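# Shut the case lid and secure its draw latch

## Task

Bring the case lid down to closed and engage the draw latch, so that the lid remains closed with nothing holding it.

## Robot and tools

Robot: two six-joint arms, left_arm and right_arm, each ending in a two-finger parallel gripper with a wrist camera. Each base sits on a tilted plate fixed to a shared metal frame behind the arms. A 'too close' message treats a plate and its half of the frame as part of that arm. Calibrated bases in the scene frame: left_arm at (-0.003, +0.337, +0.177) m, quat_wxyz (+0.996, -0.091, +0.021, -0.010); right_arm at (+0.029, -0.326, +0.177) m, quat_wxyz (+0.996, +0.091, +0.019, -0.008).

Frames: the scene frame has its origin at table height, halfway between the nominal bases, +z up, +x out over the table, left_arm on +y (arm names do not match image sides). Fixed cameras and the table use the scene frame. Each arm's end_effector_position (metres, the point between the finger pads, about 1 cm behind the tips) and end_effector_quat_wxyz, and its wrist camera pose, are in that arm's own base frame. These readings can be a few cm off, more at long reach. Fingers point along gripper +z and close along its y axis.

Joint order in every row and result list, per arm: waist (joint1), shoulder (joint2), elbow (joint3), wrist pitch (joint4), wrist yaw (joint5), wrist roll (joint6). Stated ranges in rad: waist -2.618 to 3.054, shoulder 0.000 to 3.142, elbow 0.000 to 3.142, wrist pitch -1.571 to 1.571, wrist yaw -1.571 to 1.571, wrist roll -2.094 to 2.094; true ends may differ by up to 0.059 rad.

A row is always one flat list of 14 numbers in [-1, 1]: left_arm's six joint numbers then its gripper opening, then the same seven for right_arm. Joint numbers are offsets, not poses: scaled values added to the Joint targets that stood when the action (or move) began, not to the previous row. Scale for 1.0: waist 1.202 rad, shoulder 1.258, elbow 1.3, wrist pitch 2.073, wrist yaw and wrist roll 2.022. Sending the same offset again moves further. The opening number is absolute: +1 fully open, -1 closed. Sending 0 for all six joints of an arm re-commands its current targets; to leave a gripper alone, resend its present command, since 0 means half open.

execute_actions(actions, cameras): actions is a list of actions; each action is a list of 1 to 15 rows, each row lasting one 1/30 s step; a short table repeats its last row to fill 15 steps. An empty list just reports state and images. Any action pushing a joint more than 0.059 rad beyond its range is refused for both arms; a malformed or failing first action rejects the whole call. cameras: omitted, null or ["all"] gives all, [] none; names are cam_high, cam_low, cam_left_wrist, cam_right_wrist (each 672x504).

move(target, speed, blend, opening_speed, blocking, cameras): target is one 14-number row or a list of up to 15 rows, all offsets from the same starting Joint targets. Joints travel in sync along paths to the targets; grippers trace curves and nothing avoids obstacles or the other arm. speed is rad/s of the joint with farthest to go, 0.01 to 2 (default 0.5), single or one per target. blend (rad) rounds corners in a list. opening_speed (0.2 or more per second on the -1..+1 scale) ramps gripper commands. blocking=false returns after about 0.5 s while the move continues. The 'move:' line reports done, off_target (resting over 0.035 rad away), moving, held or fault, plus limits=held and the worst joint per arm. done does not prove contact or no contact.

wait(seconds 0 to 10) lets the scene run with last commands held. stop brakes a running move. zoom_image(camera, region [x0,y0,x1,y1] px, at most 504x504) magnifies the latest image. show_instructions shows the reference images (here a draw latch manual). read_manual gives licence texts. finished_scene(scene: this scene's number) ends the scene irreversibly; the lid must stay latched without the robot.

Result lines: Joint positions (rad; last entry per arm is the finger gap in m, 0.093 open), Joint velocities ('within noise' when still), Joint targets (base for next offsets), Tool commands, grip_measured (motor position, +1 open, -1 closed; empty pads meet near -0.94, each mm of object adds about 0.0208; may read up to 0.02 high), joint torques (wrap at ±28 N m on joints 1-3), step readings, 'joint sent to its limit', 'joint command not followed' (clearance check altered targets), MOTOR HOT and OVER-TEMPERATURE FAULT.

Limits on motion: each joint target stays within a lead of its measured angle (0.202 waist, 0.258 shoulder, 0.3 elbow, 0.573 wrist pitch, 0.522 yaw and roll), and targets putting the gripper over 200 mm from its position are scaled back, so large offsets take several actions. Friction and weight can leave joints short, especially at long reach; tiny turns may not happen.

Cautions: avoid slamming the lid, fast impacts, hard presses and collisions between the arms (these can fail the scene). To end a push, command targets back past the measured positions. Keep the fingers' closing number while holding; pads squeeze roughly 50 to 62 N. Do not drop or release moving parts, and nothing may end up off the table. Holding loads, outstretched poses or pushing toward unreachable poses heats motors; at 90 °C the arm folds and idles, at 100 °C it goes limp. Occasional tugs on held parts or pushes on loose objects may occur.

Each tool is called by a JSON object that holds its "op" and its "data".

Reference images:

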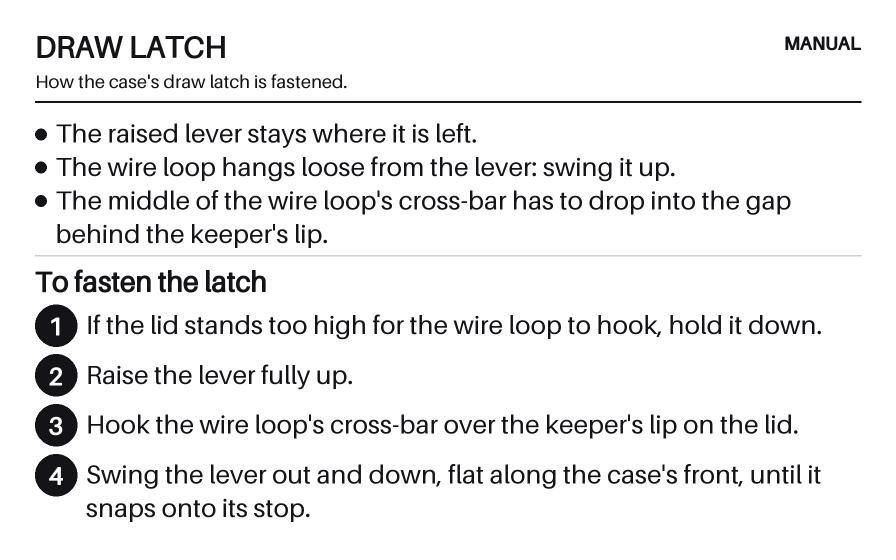

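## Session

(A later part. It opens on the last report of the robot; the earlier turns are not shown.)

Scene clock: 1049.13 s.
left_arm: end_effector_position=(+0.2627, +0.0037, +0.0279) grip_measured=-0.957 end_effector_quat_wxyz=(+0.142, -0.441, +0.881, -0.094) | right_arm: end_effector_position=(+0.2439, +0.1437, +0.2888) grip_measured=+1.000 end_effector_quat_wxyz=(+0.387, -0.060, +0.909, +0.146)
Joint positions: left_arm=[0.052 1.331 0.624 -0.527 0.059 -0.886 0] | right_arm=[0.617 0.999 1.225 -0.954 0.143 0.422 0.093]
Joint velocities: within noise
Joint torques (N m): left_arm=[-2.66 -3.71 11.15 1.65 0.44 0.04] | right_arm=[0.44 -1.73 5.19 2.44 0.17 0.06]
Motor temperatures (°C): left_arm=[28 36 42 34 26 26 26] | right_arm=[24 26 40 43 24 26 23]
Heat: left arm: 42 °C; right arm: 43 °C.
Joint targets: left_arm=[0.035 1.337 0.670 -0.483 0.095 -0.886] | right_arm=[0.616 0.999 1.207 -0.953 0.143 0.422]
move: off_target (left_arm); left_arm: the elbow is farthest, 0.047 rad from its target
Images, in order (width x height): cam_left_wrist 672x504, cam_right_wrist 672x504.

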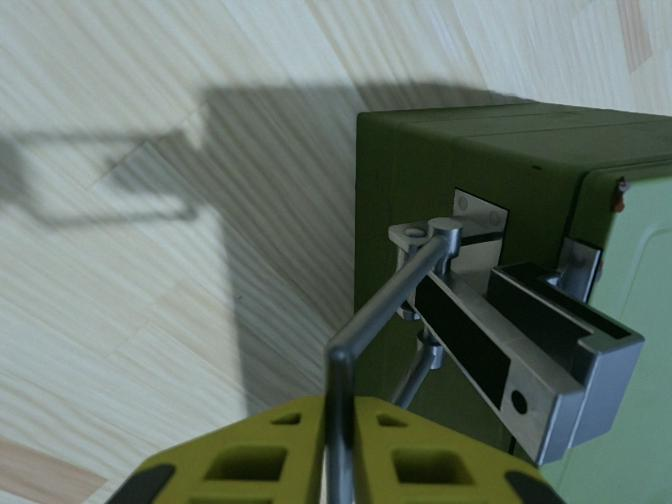

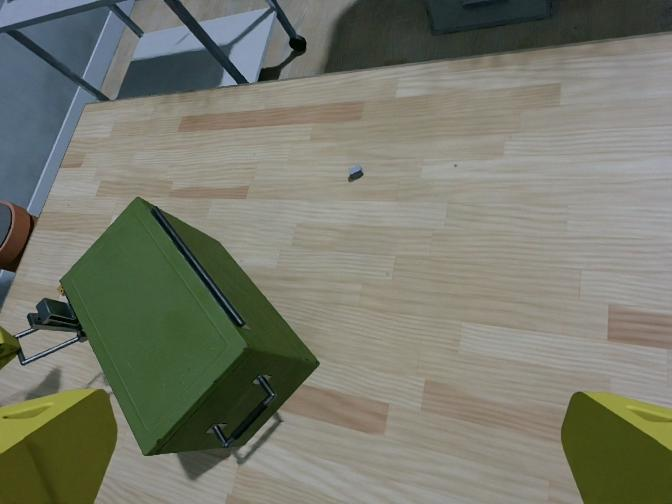

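{"op": "move", "data": {"target": [0,0,0,0,0,0,-1,0.433,0.863,-0.1,0.6026,-0.1634,-0.985,1], "speed": 1.0, "cameras": ["cam_left_wrist","cam_right_wrist"]}}

Scene clock: 1099.80 s.
left_arm: end_effector_position=(+0.2627, +0.0038, +0.0279) grip_measured=-0.957 end_effector_quat_wxyz=(+0.142, -0.441, +0.881, -0.094) | right_arm: end_effector_position=(+0.1910, +0.4822, +0.0216) grip_measured=+1.000 end_effector_quat_wxyz=(-0.432, +0.887, -0.163, +0.011)
Joint positions: left_arm=[0.052 1.331 0.624 -0.527 0.058 -0.886 0] | right_arm=[1.137 2.073 1.09 0.293 -0.176 -1.558 0.093]
Joint velocities: within noise
Joint torques (N m): left_arm=[-2.62 -3.74 11.1 1.65 0.45 0.05] | right_arm=[1.31 -10.54 5.53 2.55 -0.07 0.08]
Motor temperatures (°C): left_arm=[28 35 41 34 27 26 26] | right_arm=[24 26 40 44 24 26 23]
Heat: left arm: 41 °C; right arm: 44 °C.
Joint targets: left_arm=[0.035 1.337 0.670 -0.483 0.094 -0.886] | right_arm=[1.137 2.084 1.077 0.297 -0.187 -1.570]
move: off_target (left_arm); left_arm: the elbow is farthest, 0.046 rad from its target
Images, in order (width x height): cam_left_wrist 672x504, cam_right_wrist 672x504.

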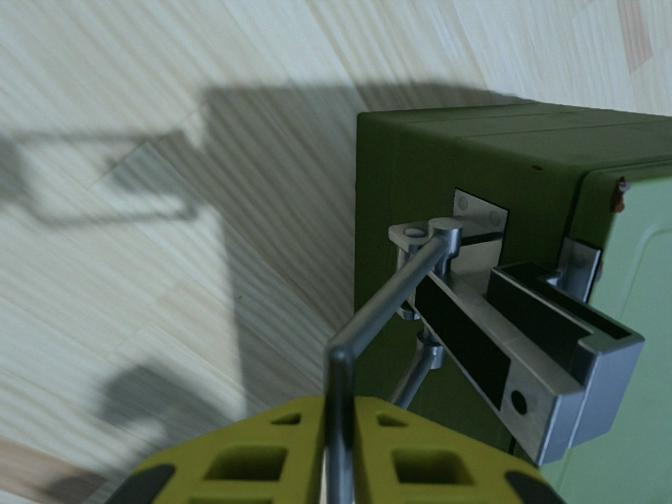

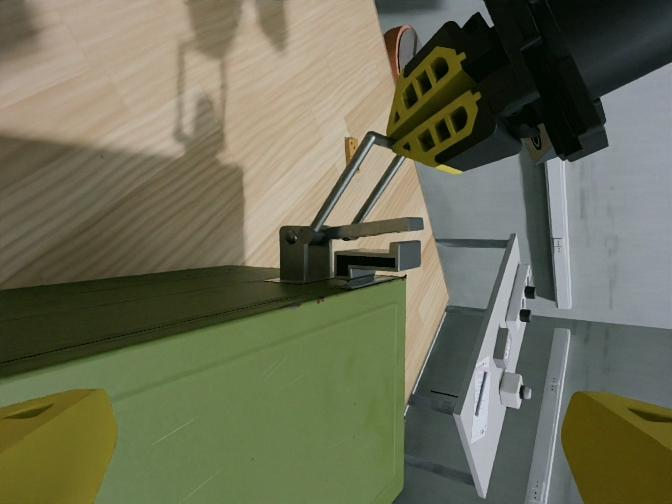

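{"op": "zoom_image", "data": {"camera": "cam_right_wrist", "region": [260, 90, 520, 310]}}

Scaled by 1.938 from the camera's 672x504 image, which has a finer 960x720 frame.

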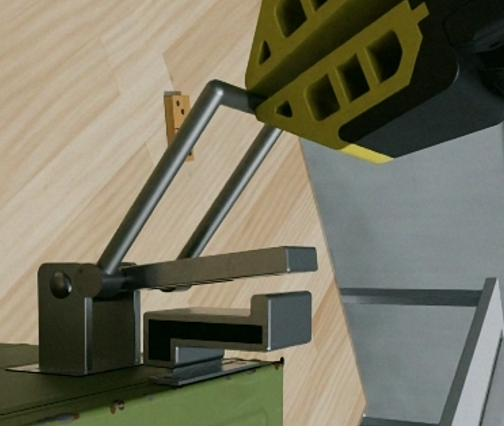

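{"op": "move", "data": {"target": [[-0.0,-0.00,-0.02,-0.015,-0.01,0,-1,0,0,0,0,0,0,1],[-0.0,-0.00,-0.02,-0.015,-0.01,0,-0.80,0,0,0,0,0,0,1]], "speed": 0.2, "opening_speed": 0.3, "cameras": ["cam_left_wrist","cam_right_wrist"]}}

{"op": "zoom_image", "data": {"camera": "cam_right_wrist", "region": [260, 90, 520, 310]}}

Scene clock: 1117.57 s.
left_arm: end_effector_position=(+0.2623, +0.0030, +0.0278) grip_measured=-0.802 end_effector_quat_wxyz=(+0.142, -0.439, +0.882, -0.092) | right_arm: end_effector_position=(+0.1910, +0.4824, +0.0218) grip_measured=+1.000 end_effector_quat_wxyz=(-0.432, +0.887, -0.162, +0.011)
Joint positions: left_arm=[0.046 1.331 0.624 -0.529 0.053 -0.887 0.007] | right_arm=[1.137 2.073 1.09 0.294 -0.176 -1.56 0.093]
Joint velocities: within noise
Joint torques (N m): left_arm=[-2.11 -3.69 8.58 1.3 0.31 0.06] | right_arm=[1.31 -10.55 5.52 2.53 -0.1 0.04]
Motor temperatures (°C): left_arm=[28 35 41 34 27 26 27] | right_arm=[24 30 40 43 24 26 23]
Heat: left arm: 41 °C; right arm: 43 °C.
Joint targets: left_arm=[0.035 1.337 0.644 -0.514 0.074 -0.886] | right_arm=[1.137 2.084 1.077 0.297 -0.187 -1.570]
move: done
Images, in order (width x height): cam_left_wrist 672x504, cam_right_wrist 672x504.

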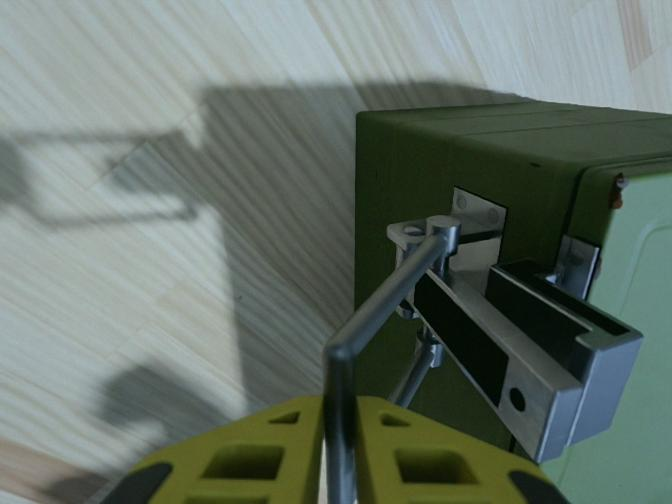

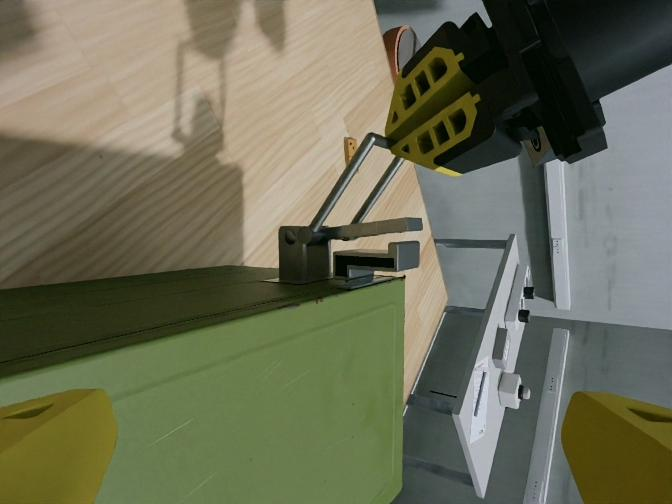

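Scaled by 1.938 from the camera's 672x504 image, which has a finer 960x720 frame.

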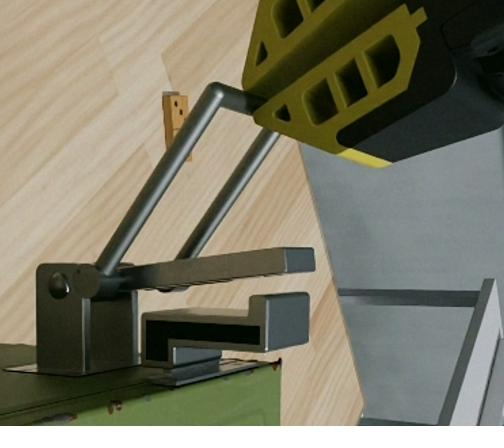

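{"op": "move", "data": {"target": [0,0.0024,0.0162,0.0188,0.0129,0,-0.80,0,0,0,0,0,0,1], "speed": 0.1, "cameras": ["cam_left_wrist","cam_right_wrist"]}}

{"op": "zoom_image", "data": {"camera": "cam_right_wrist", "region": [260, 90, 520, 310]}}

Scene clock: 1126.07 s.
left_arm: end_effector_position=(+0.2681, -0.0025, +0.0312) grip_measured=-0.801 end_effector_quat_wxyz=(+0.145, -0.435, +0.882, -0.111) | right_arm: end_effector_position=(+0.1910, +0.4825, +0.0219) grip_measured=+1.000 end_effector_quat_wxyz=(-0.433, +0.887, -0.162, +0.011)
Joint positions: left_arm=[0.044 1.331 0.63 -0.513 0.085 -0.887 0.007] | right_arm=[1.137 2.073 1.09 0.295 -0.176 -1.56 0.093]
Joint velocities: within noise
Joint torques (N m): left_arm=[-2 -3.49 10.18 1.6 0.26 0.07] | right_arm=[1.31 -10.55 5.53 2.53 -0.1 0.04]
Motor temperatures (°C): left_arm=[28 35 41 34 27 26 26] | right_arm=[24 32 40 43 24 26 23]
Heat: left arm: 41 °C; right arm: 43 °C.
Joint targets: left_arm=[0.035 1.340 0.665 -0.475 0.100 -0.886] | right_arm=[1.137 2.084 1.077 0.297 -0.187 -1.570]
move: off_target (left_arm); left_arm: the wrist pitch is farthest, 0.037 rad from its target
Images, in order (width x height): cam_left_wrist 672x504, cam_right_wrist 672x504.

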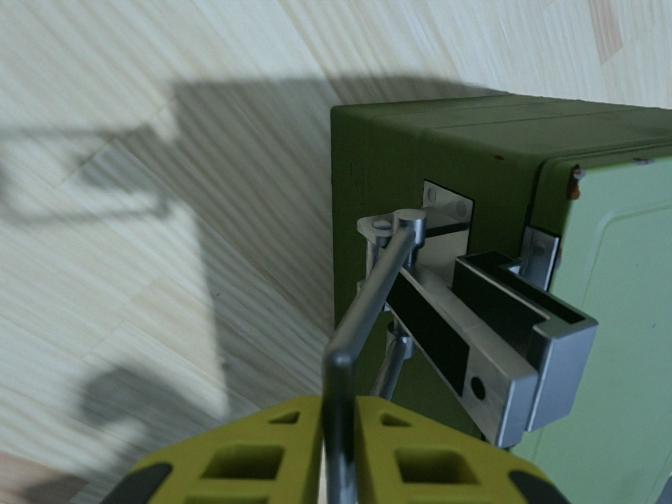

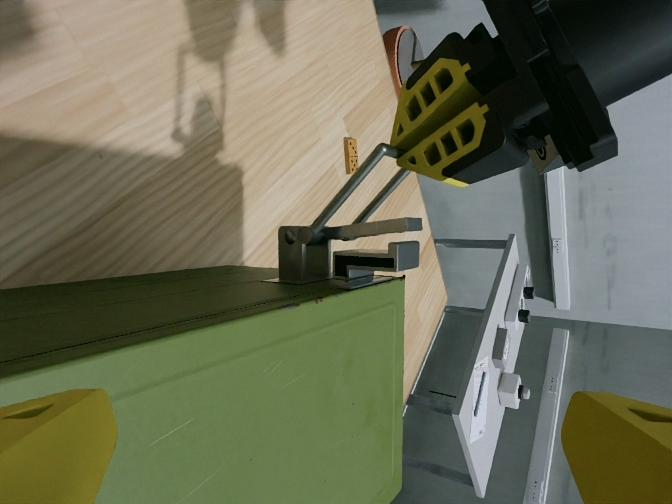

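Scaled by 1.938 from the camera's 672x504 image, which has a finer 960x720 frame.

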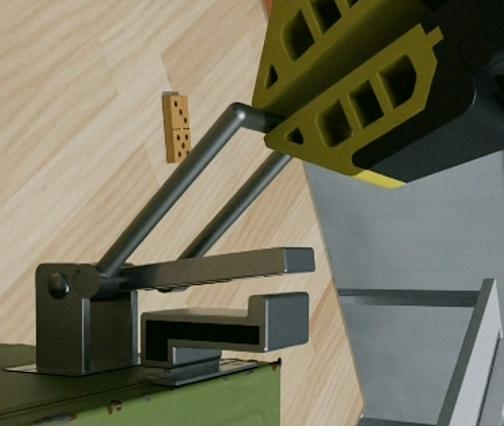

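{"op": "move", "data": {"target": [-0.0275,0.0159,0.0392,-0.0362,-0.0198,-0.0193,-0.78,0,0,0,0,0,0,1], "speed": 0.1, "cameras": ["cam_left_wrist","cam_right_wrist"]}}

{"op": "zoom_image", "data": {"camera": "cam_right_wrist", "region": [260, 90, 520, 310]}}

Scene clock: 1132.60 s.
left_arm: end_effector_position=(+0.2763, -0.0082, +0.0392) grip_measured=-0.782 end_effector_quat_wxyz=(+0.146, -0.433, +0.883, -0.107) | right_arm: end_effector_position=(+0.1910, +0.4825, +0.0219) grip_measured=+1.000 end_effector_quat_wxyz=(-0.433, +0.887, -0.162, +0.011)
Joint positions: left_arm=[0.01 1.351 0.68 -0.543 0.066 -0.914 0.008] | right_arm=[1.137 2.073 1.09 0.295 -0.176 -1.56 0.093]
Joint velocities: within noise
Joint torques (N m): left_arm=[-2 -3.69 10.28 1.1 0.06 -0.09] | right_arm=[1.31 -10.55 5.52 2.53 -0.1 0.04]
Motor temperatures (°C): left_arm=[28 35 41 34 27 26 26] | right_arm=[24 32 40 43 24 26 23]
Heat: left arm: 41 °C; right arm: 43 °C.
Joint targets: left_arm=[0.002 1.360 0.716 -0.550 0.060 -0.925] | right_arm=[1.137 2.084 1.077 0.296 -0.187 -1.570]
move: off_target (left_arm); left_arm: the elbow is farthest, 0.036 rad from its target
Images, in order (width x height): cam_left_wrist 672x504, cam_right_wrist 672x504.

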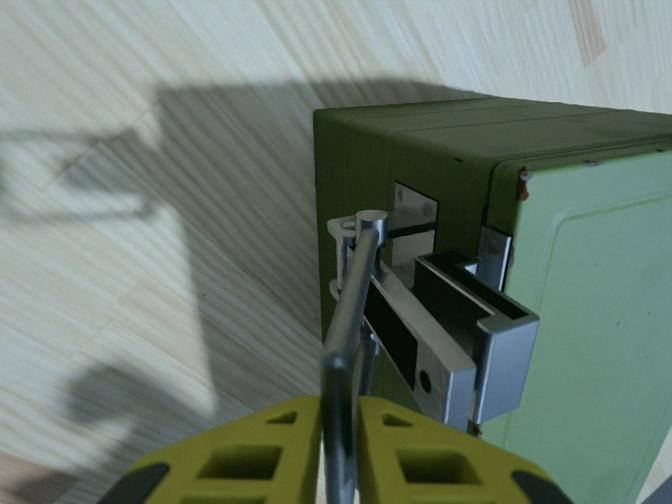

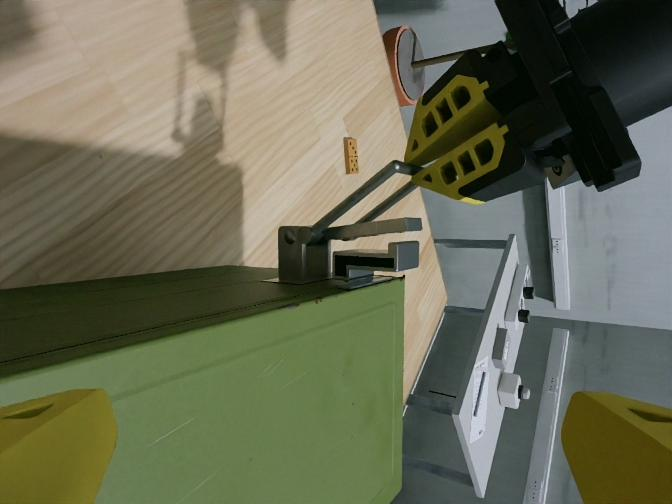

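Scaled by 1.938 from the camera's 672x504 image, which has a finer 960x720 frame.

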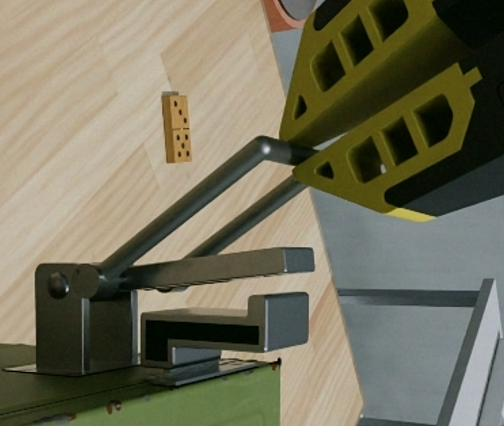

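{"op": "move", "data": {"target": [-0.0499,0.0556,0.0712,-0.0299,-0.027,-0.0262,-0.78,0,0,0,0,0,0,1], "speed": 0.12, "cameras": ["cam_left_wrist","cam_right_wrist"]}}

{"op": "zoom_image", "data": {"camera": "cam_right_wrist", "region": [260, 90, 520, 310]}}

Scene clock: 1140.53 s.
left_arm: end_effector_position=(+0.2874, -0.0166, +0.0444) grip_measured=-0.782 end_effector_quat_wxyz=(+0.135, -0.436, +0.886, -0.083) | right_arm: end_effector_position=(+0.1910, +0.4825, +0.0219) grip_measured=+1.000 end_effector_quat_wxyz=(-0.433, +0.887, -0.162, +0.011)
Joint positions: left_arm=[-0.05 1.42 0.773 -0.605 0.013 -0.967 0.008] | right_arm=[1.137 2.073 1.09 0.295 -0.176 -1.56 0.093]
Joint velocities: within noise
Joint torques (N m): left_arm=[-2.11 -4.22 10.32 1.06 0.02 -0.06] | right_arm=[1.31 -10.56 5.52 2.53 -0.1 0.04]
Motor temperatures (°C): left_arm=[28 35 41 34 27 26 25] | right_arm=[24 33 40 43 24 26 23]
Heat: left arm: 41 °C; right arm: 43 °C.
Joint targets: left_arm=[-0.058 1.430 0.809 -0.612 0.006 -0.978] | right_arm=[1.137 2.084 1.077 0.297 -0.187 -1.570]
move: off_target (left_arm); left_arm: the elbow is farthest, 0.036 rad from its target
Images, in order (width x height): cam_left_wrist 672x504, cam_right_wrist 672x504.

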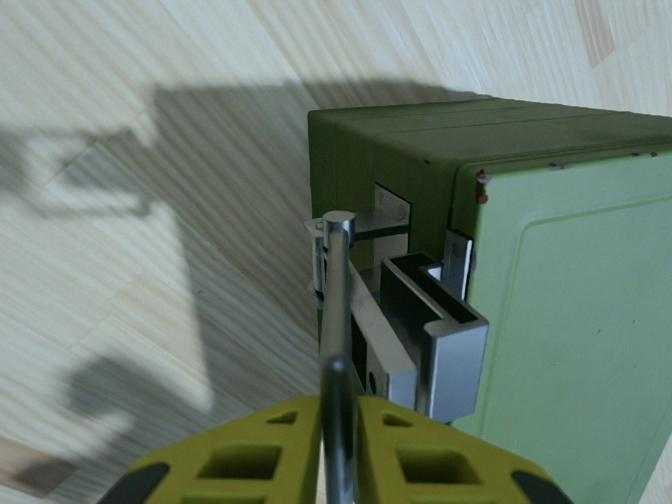

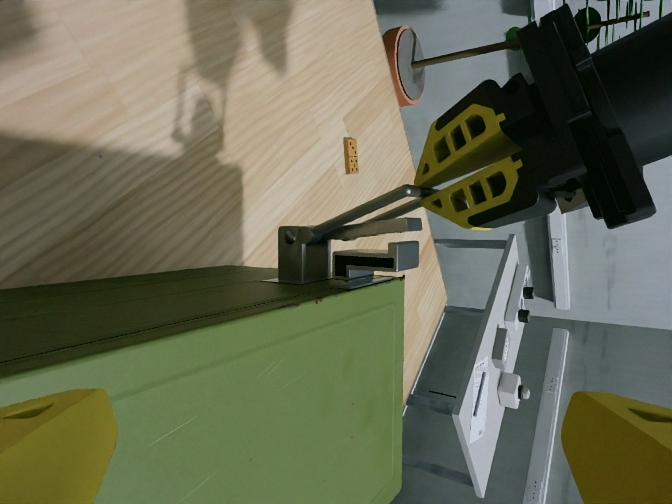

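Scaled by 1.938 from the camera's 672x504 image, which has a finer 960x720 frame.

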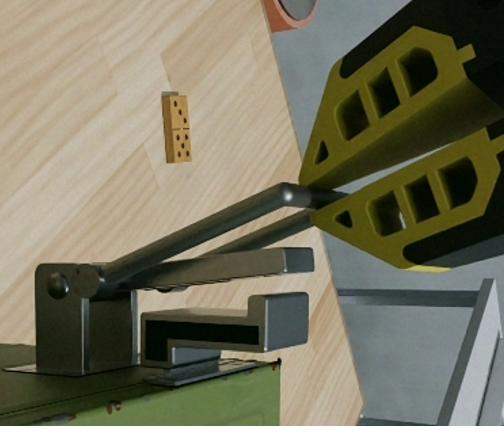

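{"op": "move", "data": {"target": [[-0.0354,0.0568,0.0636,-0.027,-0.0198,-0.0208,-0.78,0,0,0,0,0,0,1],[-0.0707,0.1137,0.1273,-0.054,-0.0396,-0.0415,-0.78,0,0,0,0,0,0,1]], "speed": 0.12, "blend": 0.02, "cameras": ["cam_left_wrist","cam_right_wrist"]}}

{"op": "zoom_image", "data": {"camera": "cam_right_wrist", "region": [260, 90, 520, 310]}}

Scene clock: 1152.83 s.
left_arm: end_effector_position=(+0.3065, -0.0303, +0.0477) grip_measured=-0.782 end_effector_quat_wxyz=(+0.115, -0.442, +0.889, -0.038) | right_arm: end_effector_position=(+0.1910, +0.4825, +0.0219) grip_measured=+1.000 end_effector_quat_wxyz=(-0.433, +0.887, -0.162, +0.011)
Joint positions: left_arm=[-0.135 1.563 0.939 -0.714 -0.066 -1.05 0.008] | right_arm=[1.137 2.073 1.09 0.295 -0.176 -1.56 0.093]
Joint velocities: within noise
Joint torques (N m): left_arm=[-2.29 -5.29 10.18 0.85 -0.04 -0.08] | right_arm=[1.31 -10.55 5.53 2.53 -0.1 0.04]
Motor temperatures (°C): left_arm=[28 35 43 33 27 26 25] | right_arm=[24 34 41 43 24 26 23]
Heat: left arm: 43 °C; right arm: 43 °C.
Joint targets: left_arm=[-0.143 1.573 0.974 -0.724 -0.074 -1.062] | right_arm=[1.137 2.084 1.077 0.297 -0.187 -1.570]
move: done
Images, in order (width x height): cam_left_wrist 672x504, cam_right_wrist 672x504.

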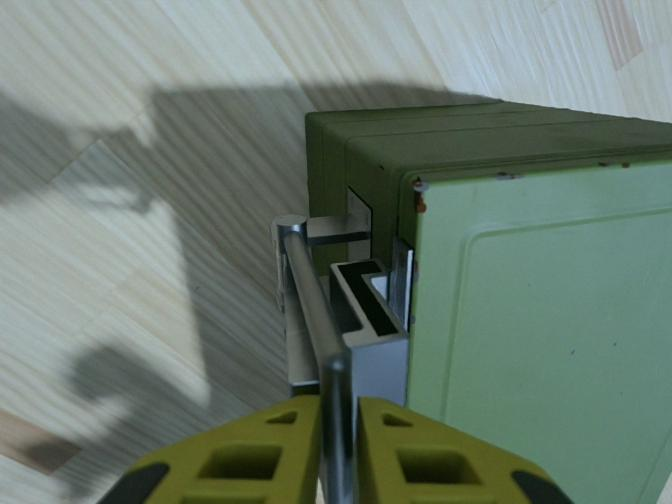

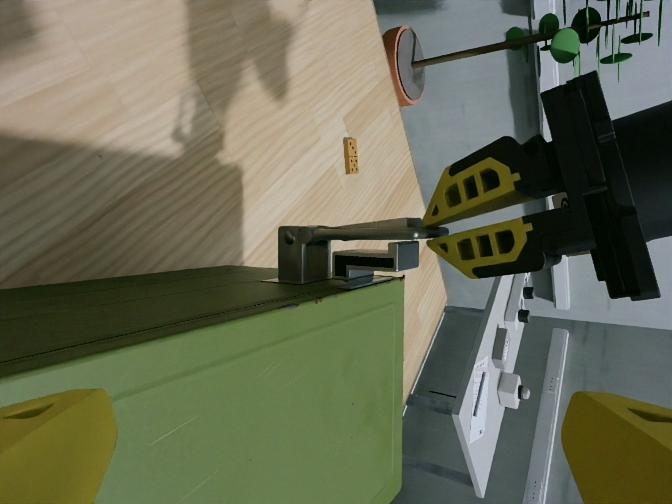

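Scaled by 1.938 from the camera's 672x504 image, which has a finer 960x720 frame.

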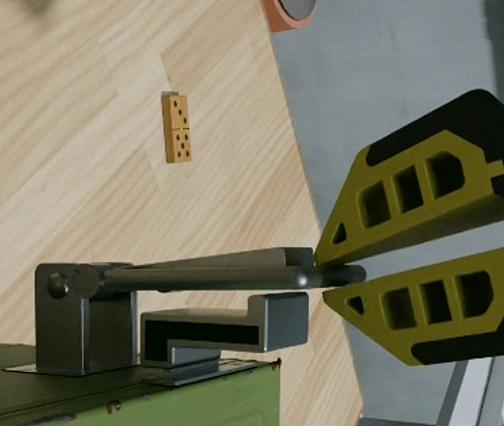

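{"op": "move", "data": {"target": [-0.0574,0.1455,0.1562,-0.0738,-0.0381,-0.041,-0.78,0,0,0,0,0,0,1], "speed": 0.15, "cameras": ["cam_left_wrist","cam_right_wrist"]}}

{"op": "zoom_image", "data": {"camera": "cam_right_wrist", "region": [260, 130, 520, 350]}}

Scene clock: 1165.83 s.
left_arm: end_effector_position=(+0.3252, -0.0429, +0.0451) grip_measured=-0.782 end_effector_quat_wxyz=(+0.085, -0.450, +0.889, +0.023) | right_arm: end_effector_position=(+0.1910, +0.4825, +0.0219) grip_measured=+1.000 end_effector_quat_wxyz=(-0.433, +0.887, -0.162, +0.011)
Joint positions: left_arm=[-0.204 1.745 1.143 -0.863 -0.142 -1.133 0.008] | right_arm=[1.137 2.073 1.09 0.295 -0.176 -1.56 0.093]
Joint velocities: within noise
Joint torques (N m): left_arm=[-2.54 -6.65 9.94 0.54 -0.11 -0.1] | right_arm=[1.32 -10.55 5.53 2.53 -0.1 0.04]
Motor temperatures (°C): left_arm=[28 35 43 33 26 26 25] | right_arm=[24 35 41 43 24 26 23]
Heat: left arm: 43 °C; right arm: 43 °C.
Joint targets: left_arm=[-0.212 1.756 1.178 -0.877 -0.151 -1.145] | right_arm=[1.137 2.084 1.077 0.297 -0.187 -1.570]
move: done
Images, in order (width x height): cam_left_wrist 672x504, cam_right_wrist 672x504.

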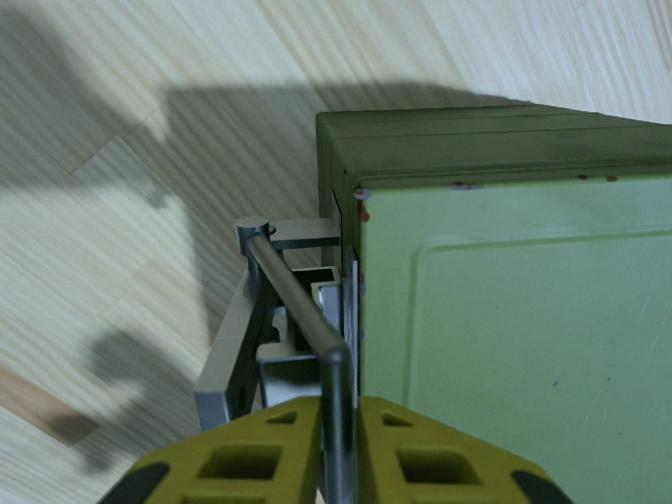

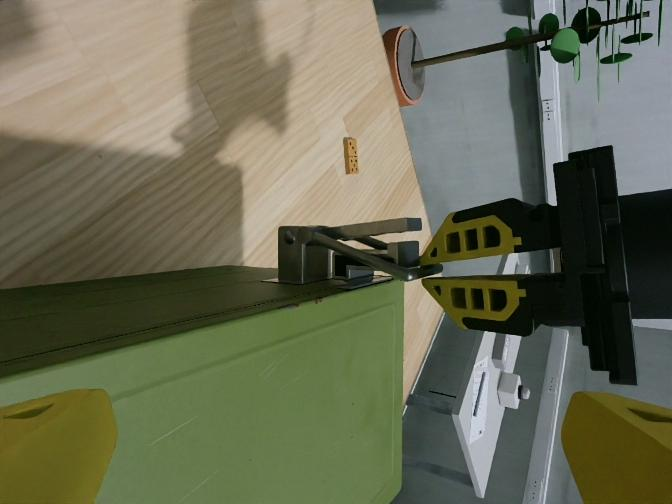

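Scaled by 1.938 from the camera's 672x504 image, which has a finer 960x720 frame.

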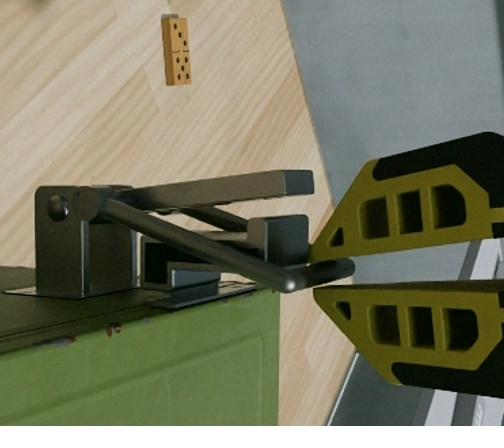

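{"op": "move", "data": {"target": [-0.0308,0.1184,0.12,-0.0535,-0.0217,-0.0263,-0.78,0,0,0,0,0,0,1], "speed": 0.15, "cameras": ["cam_left_wrist","cam_right_wrist"]}}

{"op": "zoom_image", "data": {"camera": "cam_right_wrist", "region": [260, 130, 520, 350]}}

Scene clock: 1171.17 s.
left_arm: end_effector_position=(+0.3409, -0.0519, +0.0376) grip_measured=-0.782 end_effector_quat_wxyz=(+0.065, -0.454, +0.886, +0.065) | right_arm: end_effector_position=(+0.1910, +0.4825, +0.0219) grip_measured=+1.000 end_effector_quat_wxyz=(-0.433, +0.887, -0.162, +0.011)
Joint positions: left_arm=[-0.24 1.893 1.302 -0.967 -0.184 -1.186 0.008] | right_arm=[1.137 2.073 1.09 0.295 -0.176 -1.56 0.093]
Joint velocities: within noise
Joint torques (N m): left_arm=[-2.82 -7.72 9.54 0.25 -0.15 -0.1] | right_arm=[1.31 -10.56 5.53 2.53 -0.1 0.05]
Motor temperatures (°C): left_arm=[28 36 44 32 26 26 25] | right_arm=[24 35 41 43 24 26 23]
Heat: left arm: 44 °C; right arm: 43 °C.
Joint targets: left_arm=[-0.249 1.905 1.333 -0.987 -0.195 -1.198] | right_arm=[1.137 2.084 1.077 0.297 -0.187 -1.570]
move: done
Images, in order (width x height): cam_left_wrist 672x504, cam_right_wrist 672x504.

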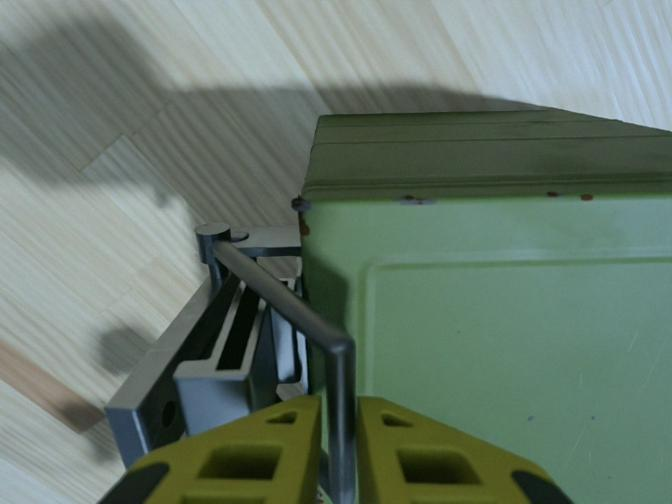

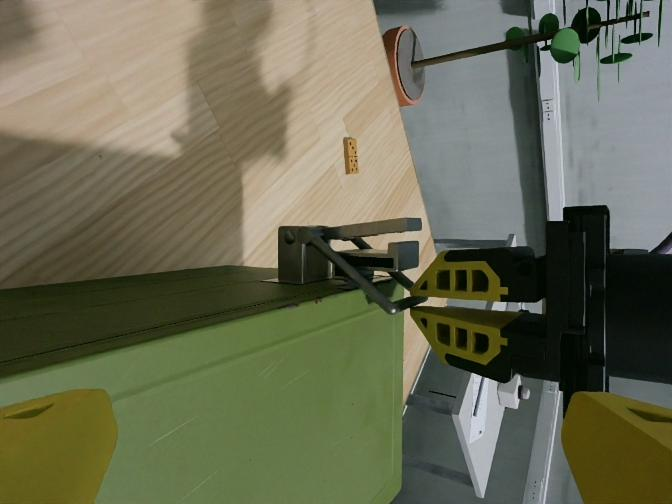

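Scaled by 1.938 from the camera's 672x504 image, which has a finer 960x720 frame.

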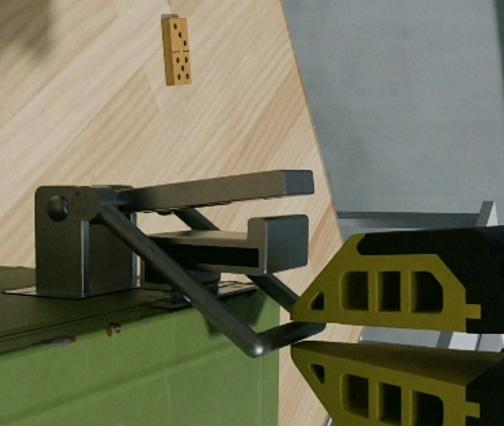

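{"op": "move", "data": {"target": [[0,0,0,0,0,0,-0.70,0,0,0,0,0,0,1],[-0.0183,-0.0636,0.0823,-0.0753,0,-0.0104,-0.7,0,0,0,0,0,0,1]], "speed": 0.12, "opening_speed": 0.3, "cameras": ["cam_left_wrist","cam_right_wrist"]}}

{"op": "zoom_image", "data": {"camera": "cam_right_wrist", "region": [260, 130, 520, 350]}}

Scene clock: 1180.50 s.
left_arm: end_effector_position=(+0.3360, -0.0578, +0.0721) grip_measured=-0.702 end_effector_quat_wxyz=(+0.057, -0.453, +0.887, +0.074) | right_arm: end_effector_position=(+0.1910, +0.4825, +0.0219) grip_measured=+1.000 end_effector_quat_wxyz=(-0.433, +0.887, -0.162, +0.011)
Joint positions: left_arm=[-0.262 1.866 1.409 -1.129 -0.186 -1.208 0.012] | right_arm=[1.137 2.073 1.09 0.295 -0.176 -1.56 0.093]
Joint velocities: within noise
Joint torques (N m): left_arm=[-2.82 -12.46 9.76 0.26 -0.13 -0.09] | right_arm=[1.31 -10.56 5.53 2.53 -0.1 0.05]
Motor temperatures (°C): left_arm=[28 38 43 32 26 26 25] | right_arm=[24 35 41 43 24 26 23]
Heat: left arm: 43 °C; right arm: 43 °C.
Joint targets: left_arm=[-0.271 1.825 1.441 -1.144 -0.195 -1.219] | right_arm=[1.137 2.084 1.077 0.297 -0.187 -1.570]
move: off_target (left_arm); left_arm: the shoulder is farthest, 0.041 rad from its target
Images, in order (width x height): cam_left_wrist 672x504, cam_right_wrist 672x504.

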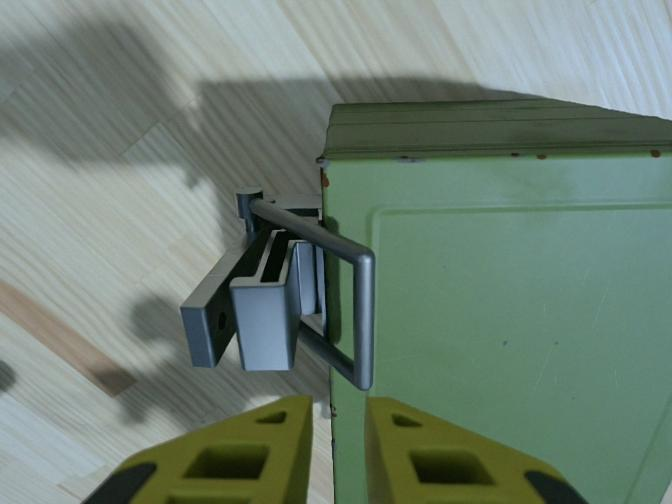

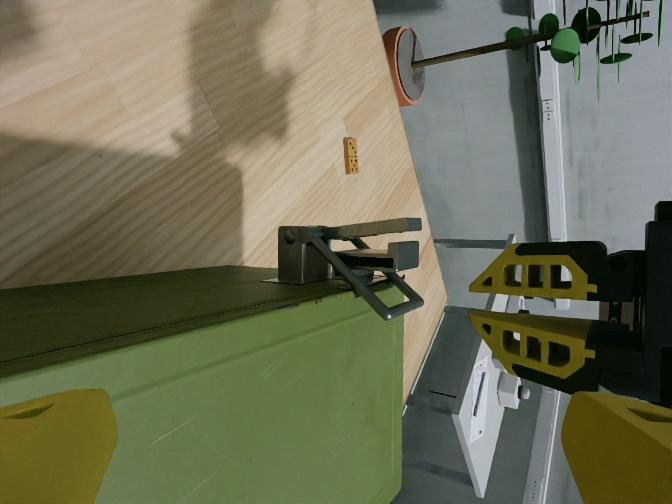

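Scaled by 1.938 from the camera's 672x504 image, which has a finer 960x720 frame.

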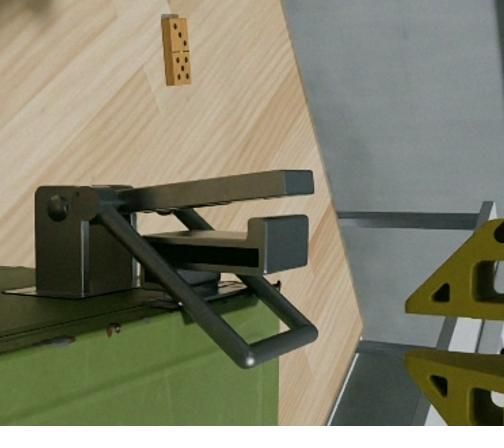

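{"op": "zoom_image", "data": {"camera": "cam_left_wrist", "region": [160, 170, 420, 400]}}

Scaled by 1.938 from the camera's 672x504 image, which has a finer 960x720 frame.

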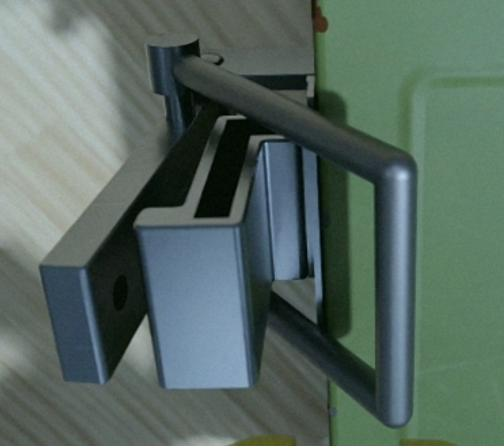

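{"op": "move", "data": {"target": [[0.2679,-0.5803,-0.4854,0.1708,0.1879,0.9194,-0.7,0,0,0,0,0,0,1],[0.2271,-0.3975,-0.5777,0.3324,0.1583,0.9095,-0.23,0,0,0,0,0,0,1]], "speed": 0.6, "cameras": ["cam_left_wrist","cam_right_wrist"]}}

{"op": "zoom_image", "data": {"camera": "cam_right_wrist", "region": [260, 90, 520, 310]}}

Scene clock: 1244.37 s.
left_arm: end_effector_position=(+0.2970, -0.0191, +0.0596) grip_measured=-0.232 end_effector_quat_wxyz=(+0.239, +0.305, +0.922, +0.011) | right_arm: end_effector_position=(+0.1910, +0.4825, +0.0219) grip_measured=+1.000 end_effector_quat_wxyz=(-0.433, +0.887, -0.162, +0.011)
Joint positions: left_arm=[0.01 1.32 0.696 -0.48 0.131 0.617 0.034] | right_arm=[1.137 2.073 1.09 0.295 -0.176 -1.56 0.093]
Joint velocities: within noise
Joint torques (N m): left_arm=[-1.96 -4.11 6.46 1.7 0.14 0.06] | right_arm=[1.29 -10.55 5.53 2.53 -0.1 0.05]
Motor temperatures (°C): left_arm=[28 47 42 30 26 26 24] | right_arm=[24 37 41 43 24 26 23]
Heat: left arm: 47 °C; right arm: 43 °C.
Joint targets: left_arm=[0.002 1.325 0.689 -0.455 0.125 0.620] | right_arm=[1.137 2.084 1.077 0.297 -0.187 -1.570]
move: done
Images, in order (width x height): cam_left_wrist 672x504, cam_right_wrist 672x504.

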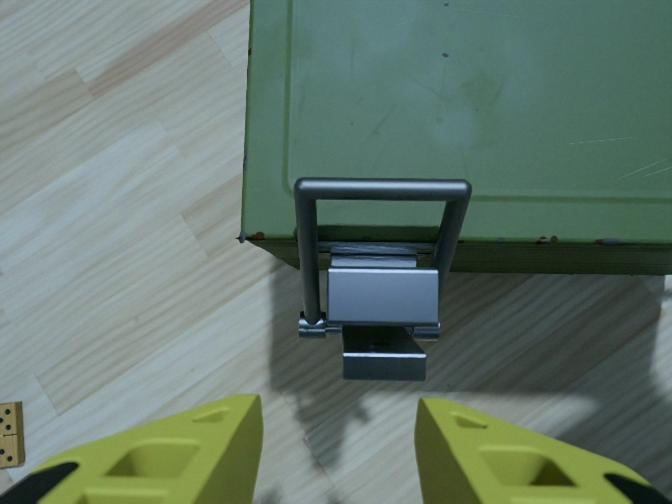

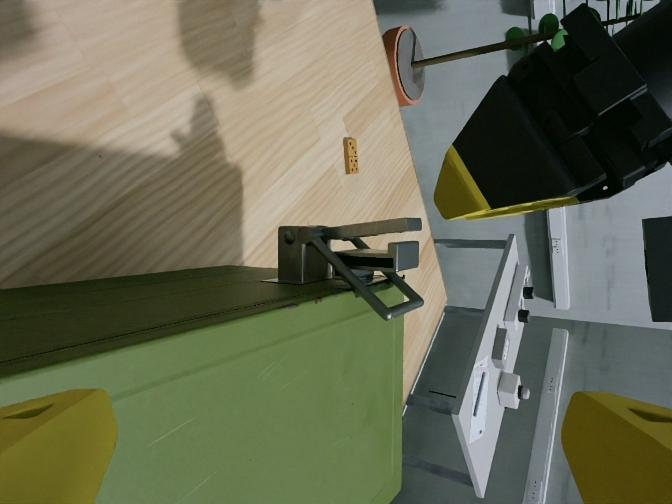

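Scaled by 1.938 from the camera's 672x504 image, which has a finer 960x720 frame.

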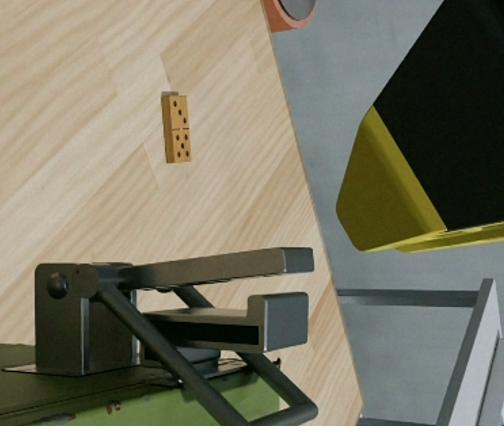

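{"op": "move", "data": {"target": [-0.0399,0.0429,-0.0265,0.0415,-0.0079,-0.0084,-0.23,0,0,0,0,0,0,1], "speed": 0.2, "cameras": ["cam_left_wrist"]}}

Scene clock: 1260.33 s.
left_arm: end_effector_position=(+0.3010, -0.0309, +0.0436) grip_measured=-0.232 end_effector_quat_wxyz=(+0.239, +0.324, +0.915, +0.012) | right_arm: end_effector_position=(+0.1910, +0.4825, +0.0219) grip_measured=+1.000 end_effector_quat_wxyz=(-0.433, +0.887, -0.162, +0.011)
Joint positions: left_arm=[-0.038 1.37 0.664 -0.394 0.115 0.615 0.034] | right_arm=[1.137 2.073 1.09 0.295 -0.176 -1.56 0.093]
Joint velocities: within noise
Joint torques (N m): left_arm=[-1.98 -4.01 6.09 1.74 0.14 -0.11] | right_arm=[1.32 -10.55 5.52 2.53 -0.1 0.05]
Motor temperatures (°C): left_arm=[28 44 41 31 26 26 24] | right_arm=[24 37 41 43 24 26 23]
Heat: left arm: 44 °C; right arm: 43 °C.
Joint targets: left_arm=[-0.046 1.379 0.655 -0.368 0.109 0.603] | right_arm=[1.137 2.084 1.077 0.296 -0.187 -1.569]
move: done
Images, in order (width x height): cam_left_wrist 672x504.

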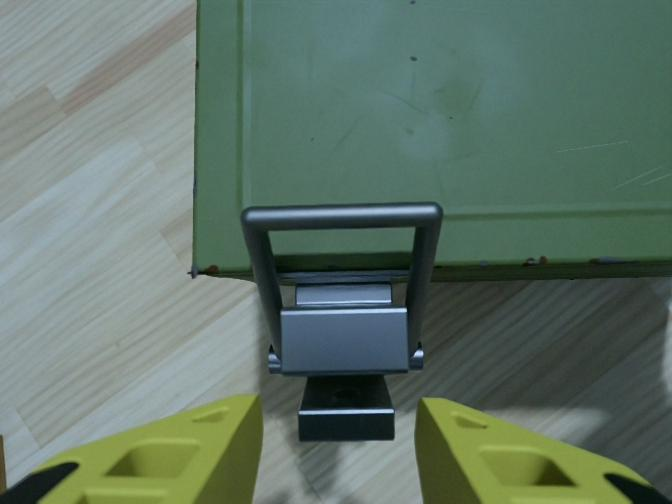

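{"op": "move", "data": {"target": [-0.0058,0.0429,-0.0269,0.041,-0.0035,-0.0015,-0.23,0,0,0,0,0,0,1], "speed": 0.2, "cameras": ["cam_left_wrist","cam_right_wrist"]}}

{"op": "zoom_image", "data": {"camera": "cam_right_wrist", "region": [260, 90, 520, 310]}}

Scene clock: 1267.10 s.
left_arm: end_effector_position=(+0.3034, -0.0314, +0.0263) grip_measured=-0.232 end_effector_quat_wxyz=(+0.236, +0.325, +0.916, +0.015) | right_arm: end_effector_position=(+0.1910, +0.4825, +0.0219) grip_measured=+1.000 end_effector_quat_wxyz=(-0.433, +0.887, -0.162, +0.011)
Joint positions: left_arm=[-0.045 1.423 0.629 -0.31 0.106 0.611 0.034] | right_arm=[1.137 2.073 1.09 0.295 -0.176 -1.56 0.093]
Joint velocities: within noise
Joint torques (N m): left_arm=[-2.09 -4.14 5.74 1.74 0.14 -0.1] | right_arm=[1.31 -10.54 5.52 2.53 -0.1 0.05]
Motor temperatures (°C): left_arm=[28 43 41 32 26 26 24] | right_arm=[24 37 41 43 24 26 23]
Heat: left arm: 43 °C; right arm: 43 °C.
Joint targets: left_arm=[-0.053 1.433 0.620 -0.284 0.102 0.600] | right_arm=[1.137 2.084 1.077 0.296 -0.187 -1.569]
move: done
Images, in order (width x height): cam_left_wrist 672x504, cam_right_wrist 672x504.

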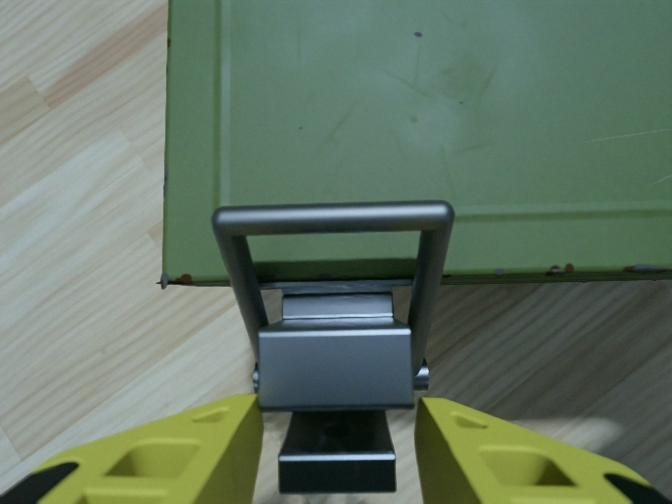

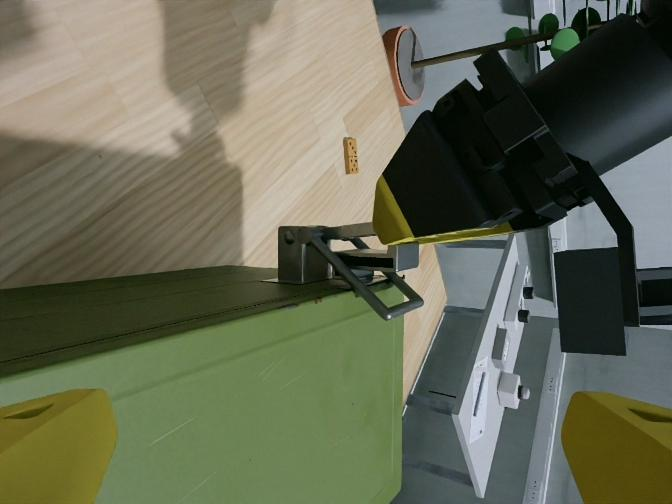

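Scaled by 1.938 from the camera's 672x504 image, which has a finer 960x720 frame.

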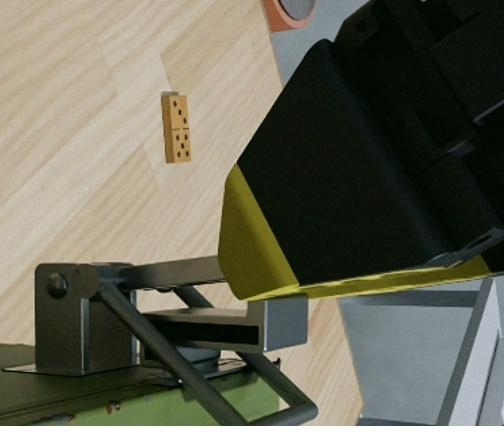

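{"op": "move", "data": {"target": [[0.01,-0.031,-0.0069,-0.001,0.0054,0,-0.23,0,0,0,0,0,0,1],[0.01,-0.031,-0.0069,-0.001,0.0054,0,-0.7,0,0,0,0,0,0,1]], "speed": 0.2, "opening_speed": 0.3, "cameras": ["cam_left_wrist","cam_right_wrist"]}}

{"op": "zoom_image", "data": {"camera": "cam_right_wrist", "region": [260, 90, 520, 310]}}

Scene clock: 1278.23 s.
left_arm: end_effector_position=(+0.3032, -0.0303, +0.0251) grip_measured=-0.462 end_effector_quat_wxyz=(+0.237, +0.323, +0.916, +0.018) | right_arm: end_effector_position=(+0.1910, +0.4825, +0.0219) grip_measured=+1.000 end_effector_quat_wxyz=(-0.433, +0.887, -0.162, +0.011)
Joint positions: left_arm=[-0.044 1.423 0.622 -0.3 0.102 0.61 0.023] | right_arm=[1.137 2.073 1.09 0.295 -0.176 -1.56 0.093]
Joint velocities: within noise
Joint torques (N m): left_arm=[-1.14 -7.64 5.48 1.59 0.3 -0.08] | right_arm=[1.31 -10.55 5.53 2.53 -0.1 0.05]
Motor temperatures (°C): left_arm=[28 41 40 33 26 26 24] | right_arm=[24 38 41 43 24 26 23]
Heat: left arm: 41 °C; right arm: 43 °C.
Joint targets: left_arm=[-0.041 1.394 0.611 -0.286 0.113 0.600] | right_arm=[1.137 2.084 1.077 0.296 -0.187 -1.569]
move: done
Images, in order (width x height): cam_left_wrist 672x504, cam_right_wrist 672x504.

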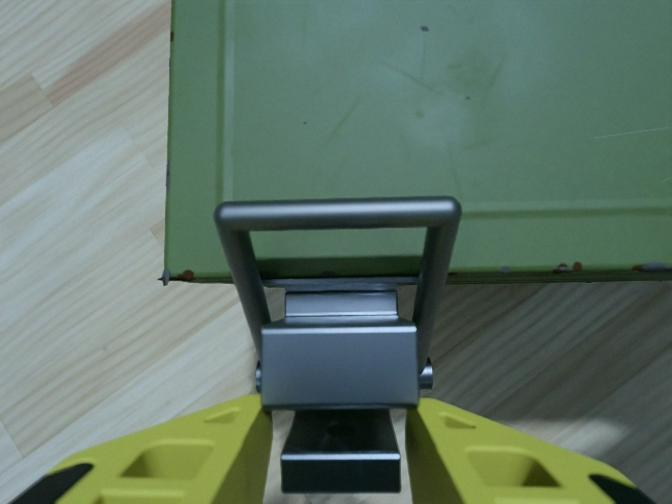

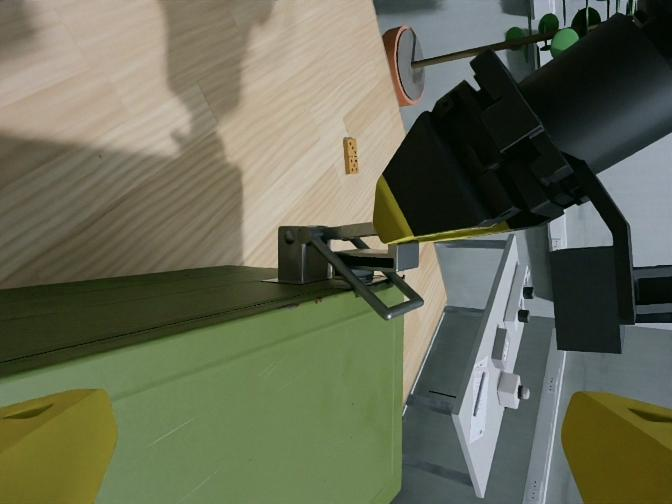

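Scaled by 1.938 from the camera's 672x504 image, which has a finer 960x720 frame.

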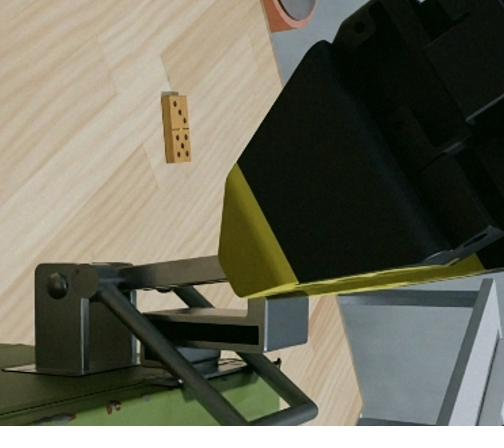

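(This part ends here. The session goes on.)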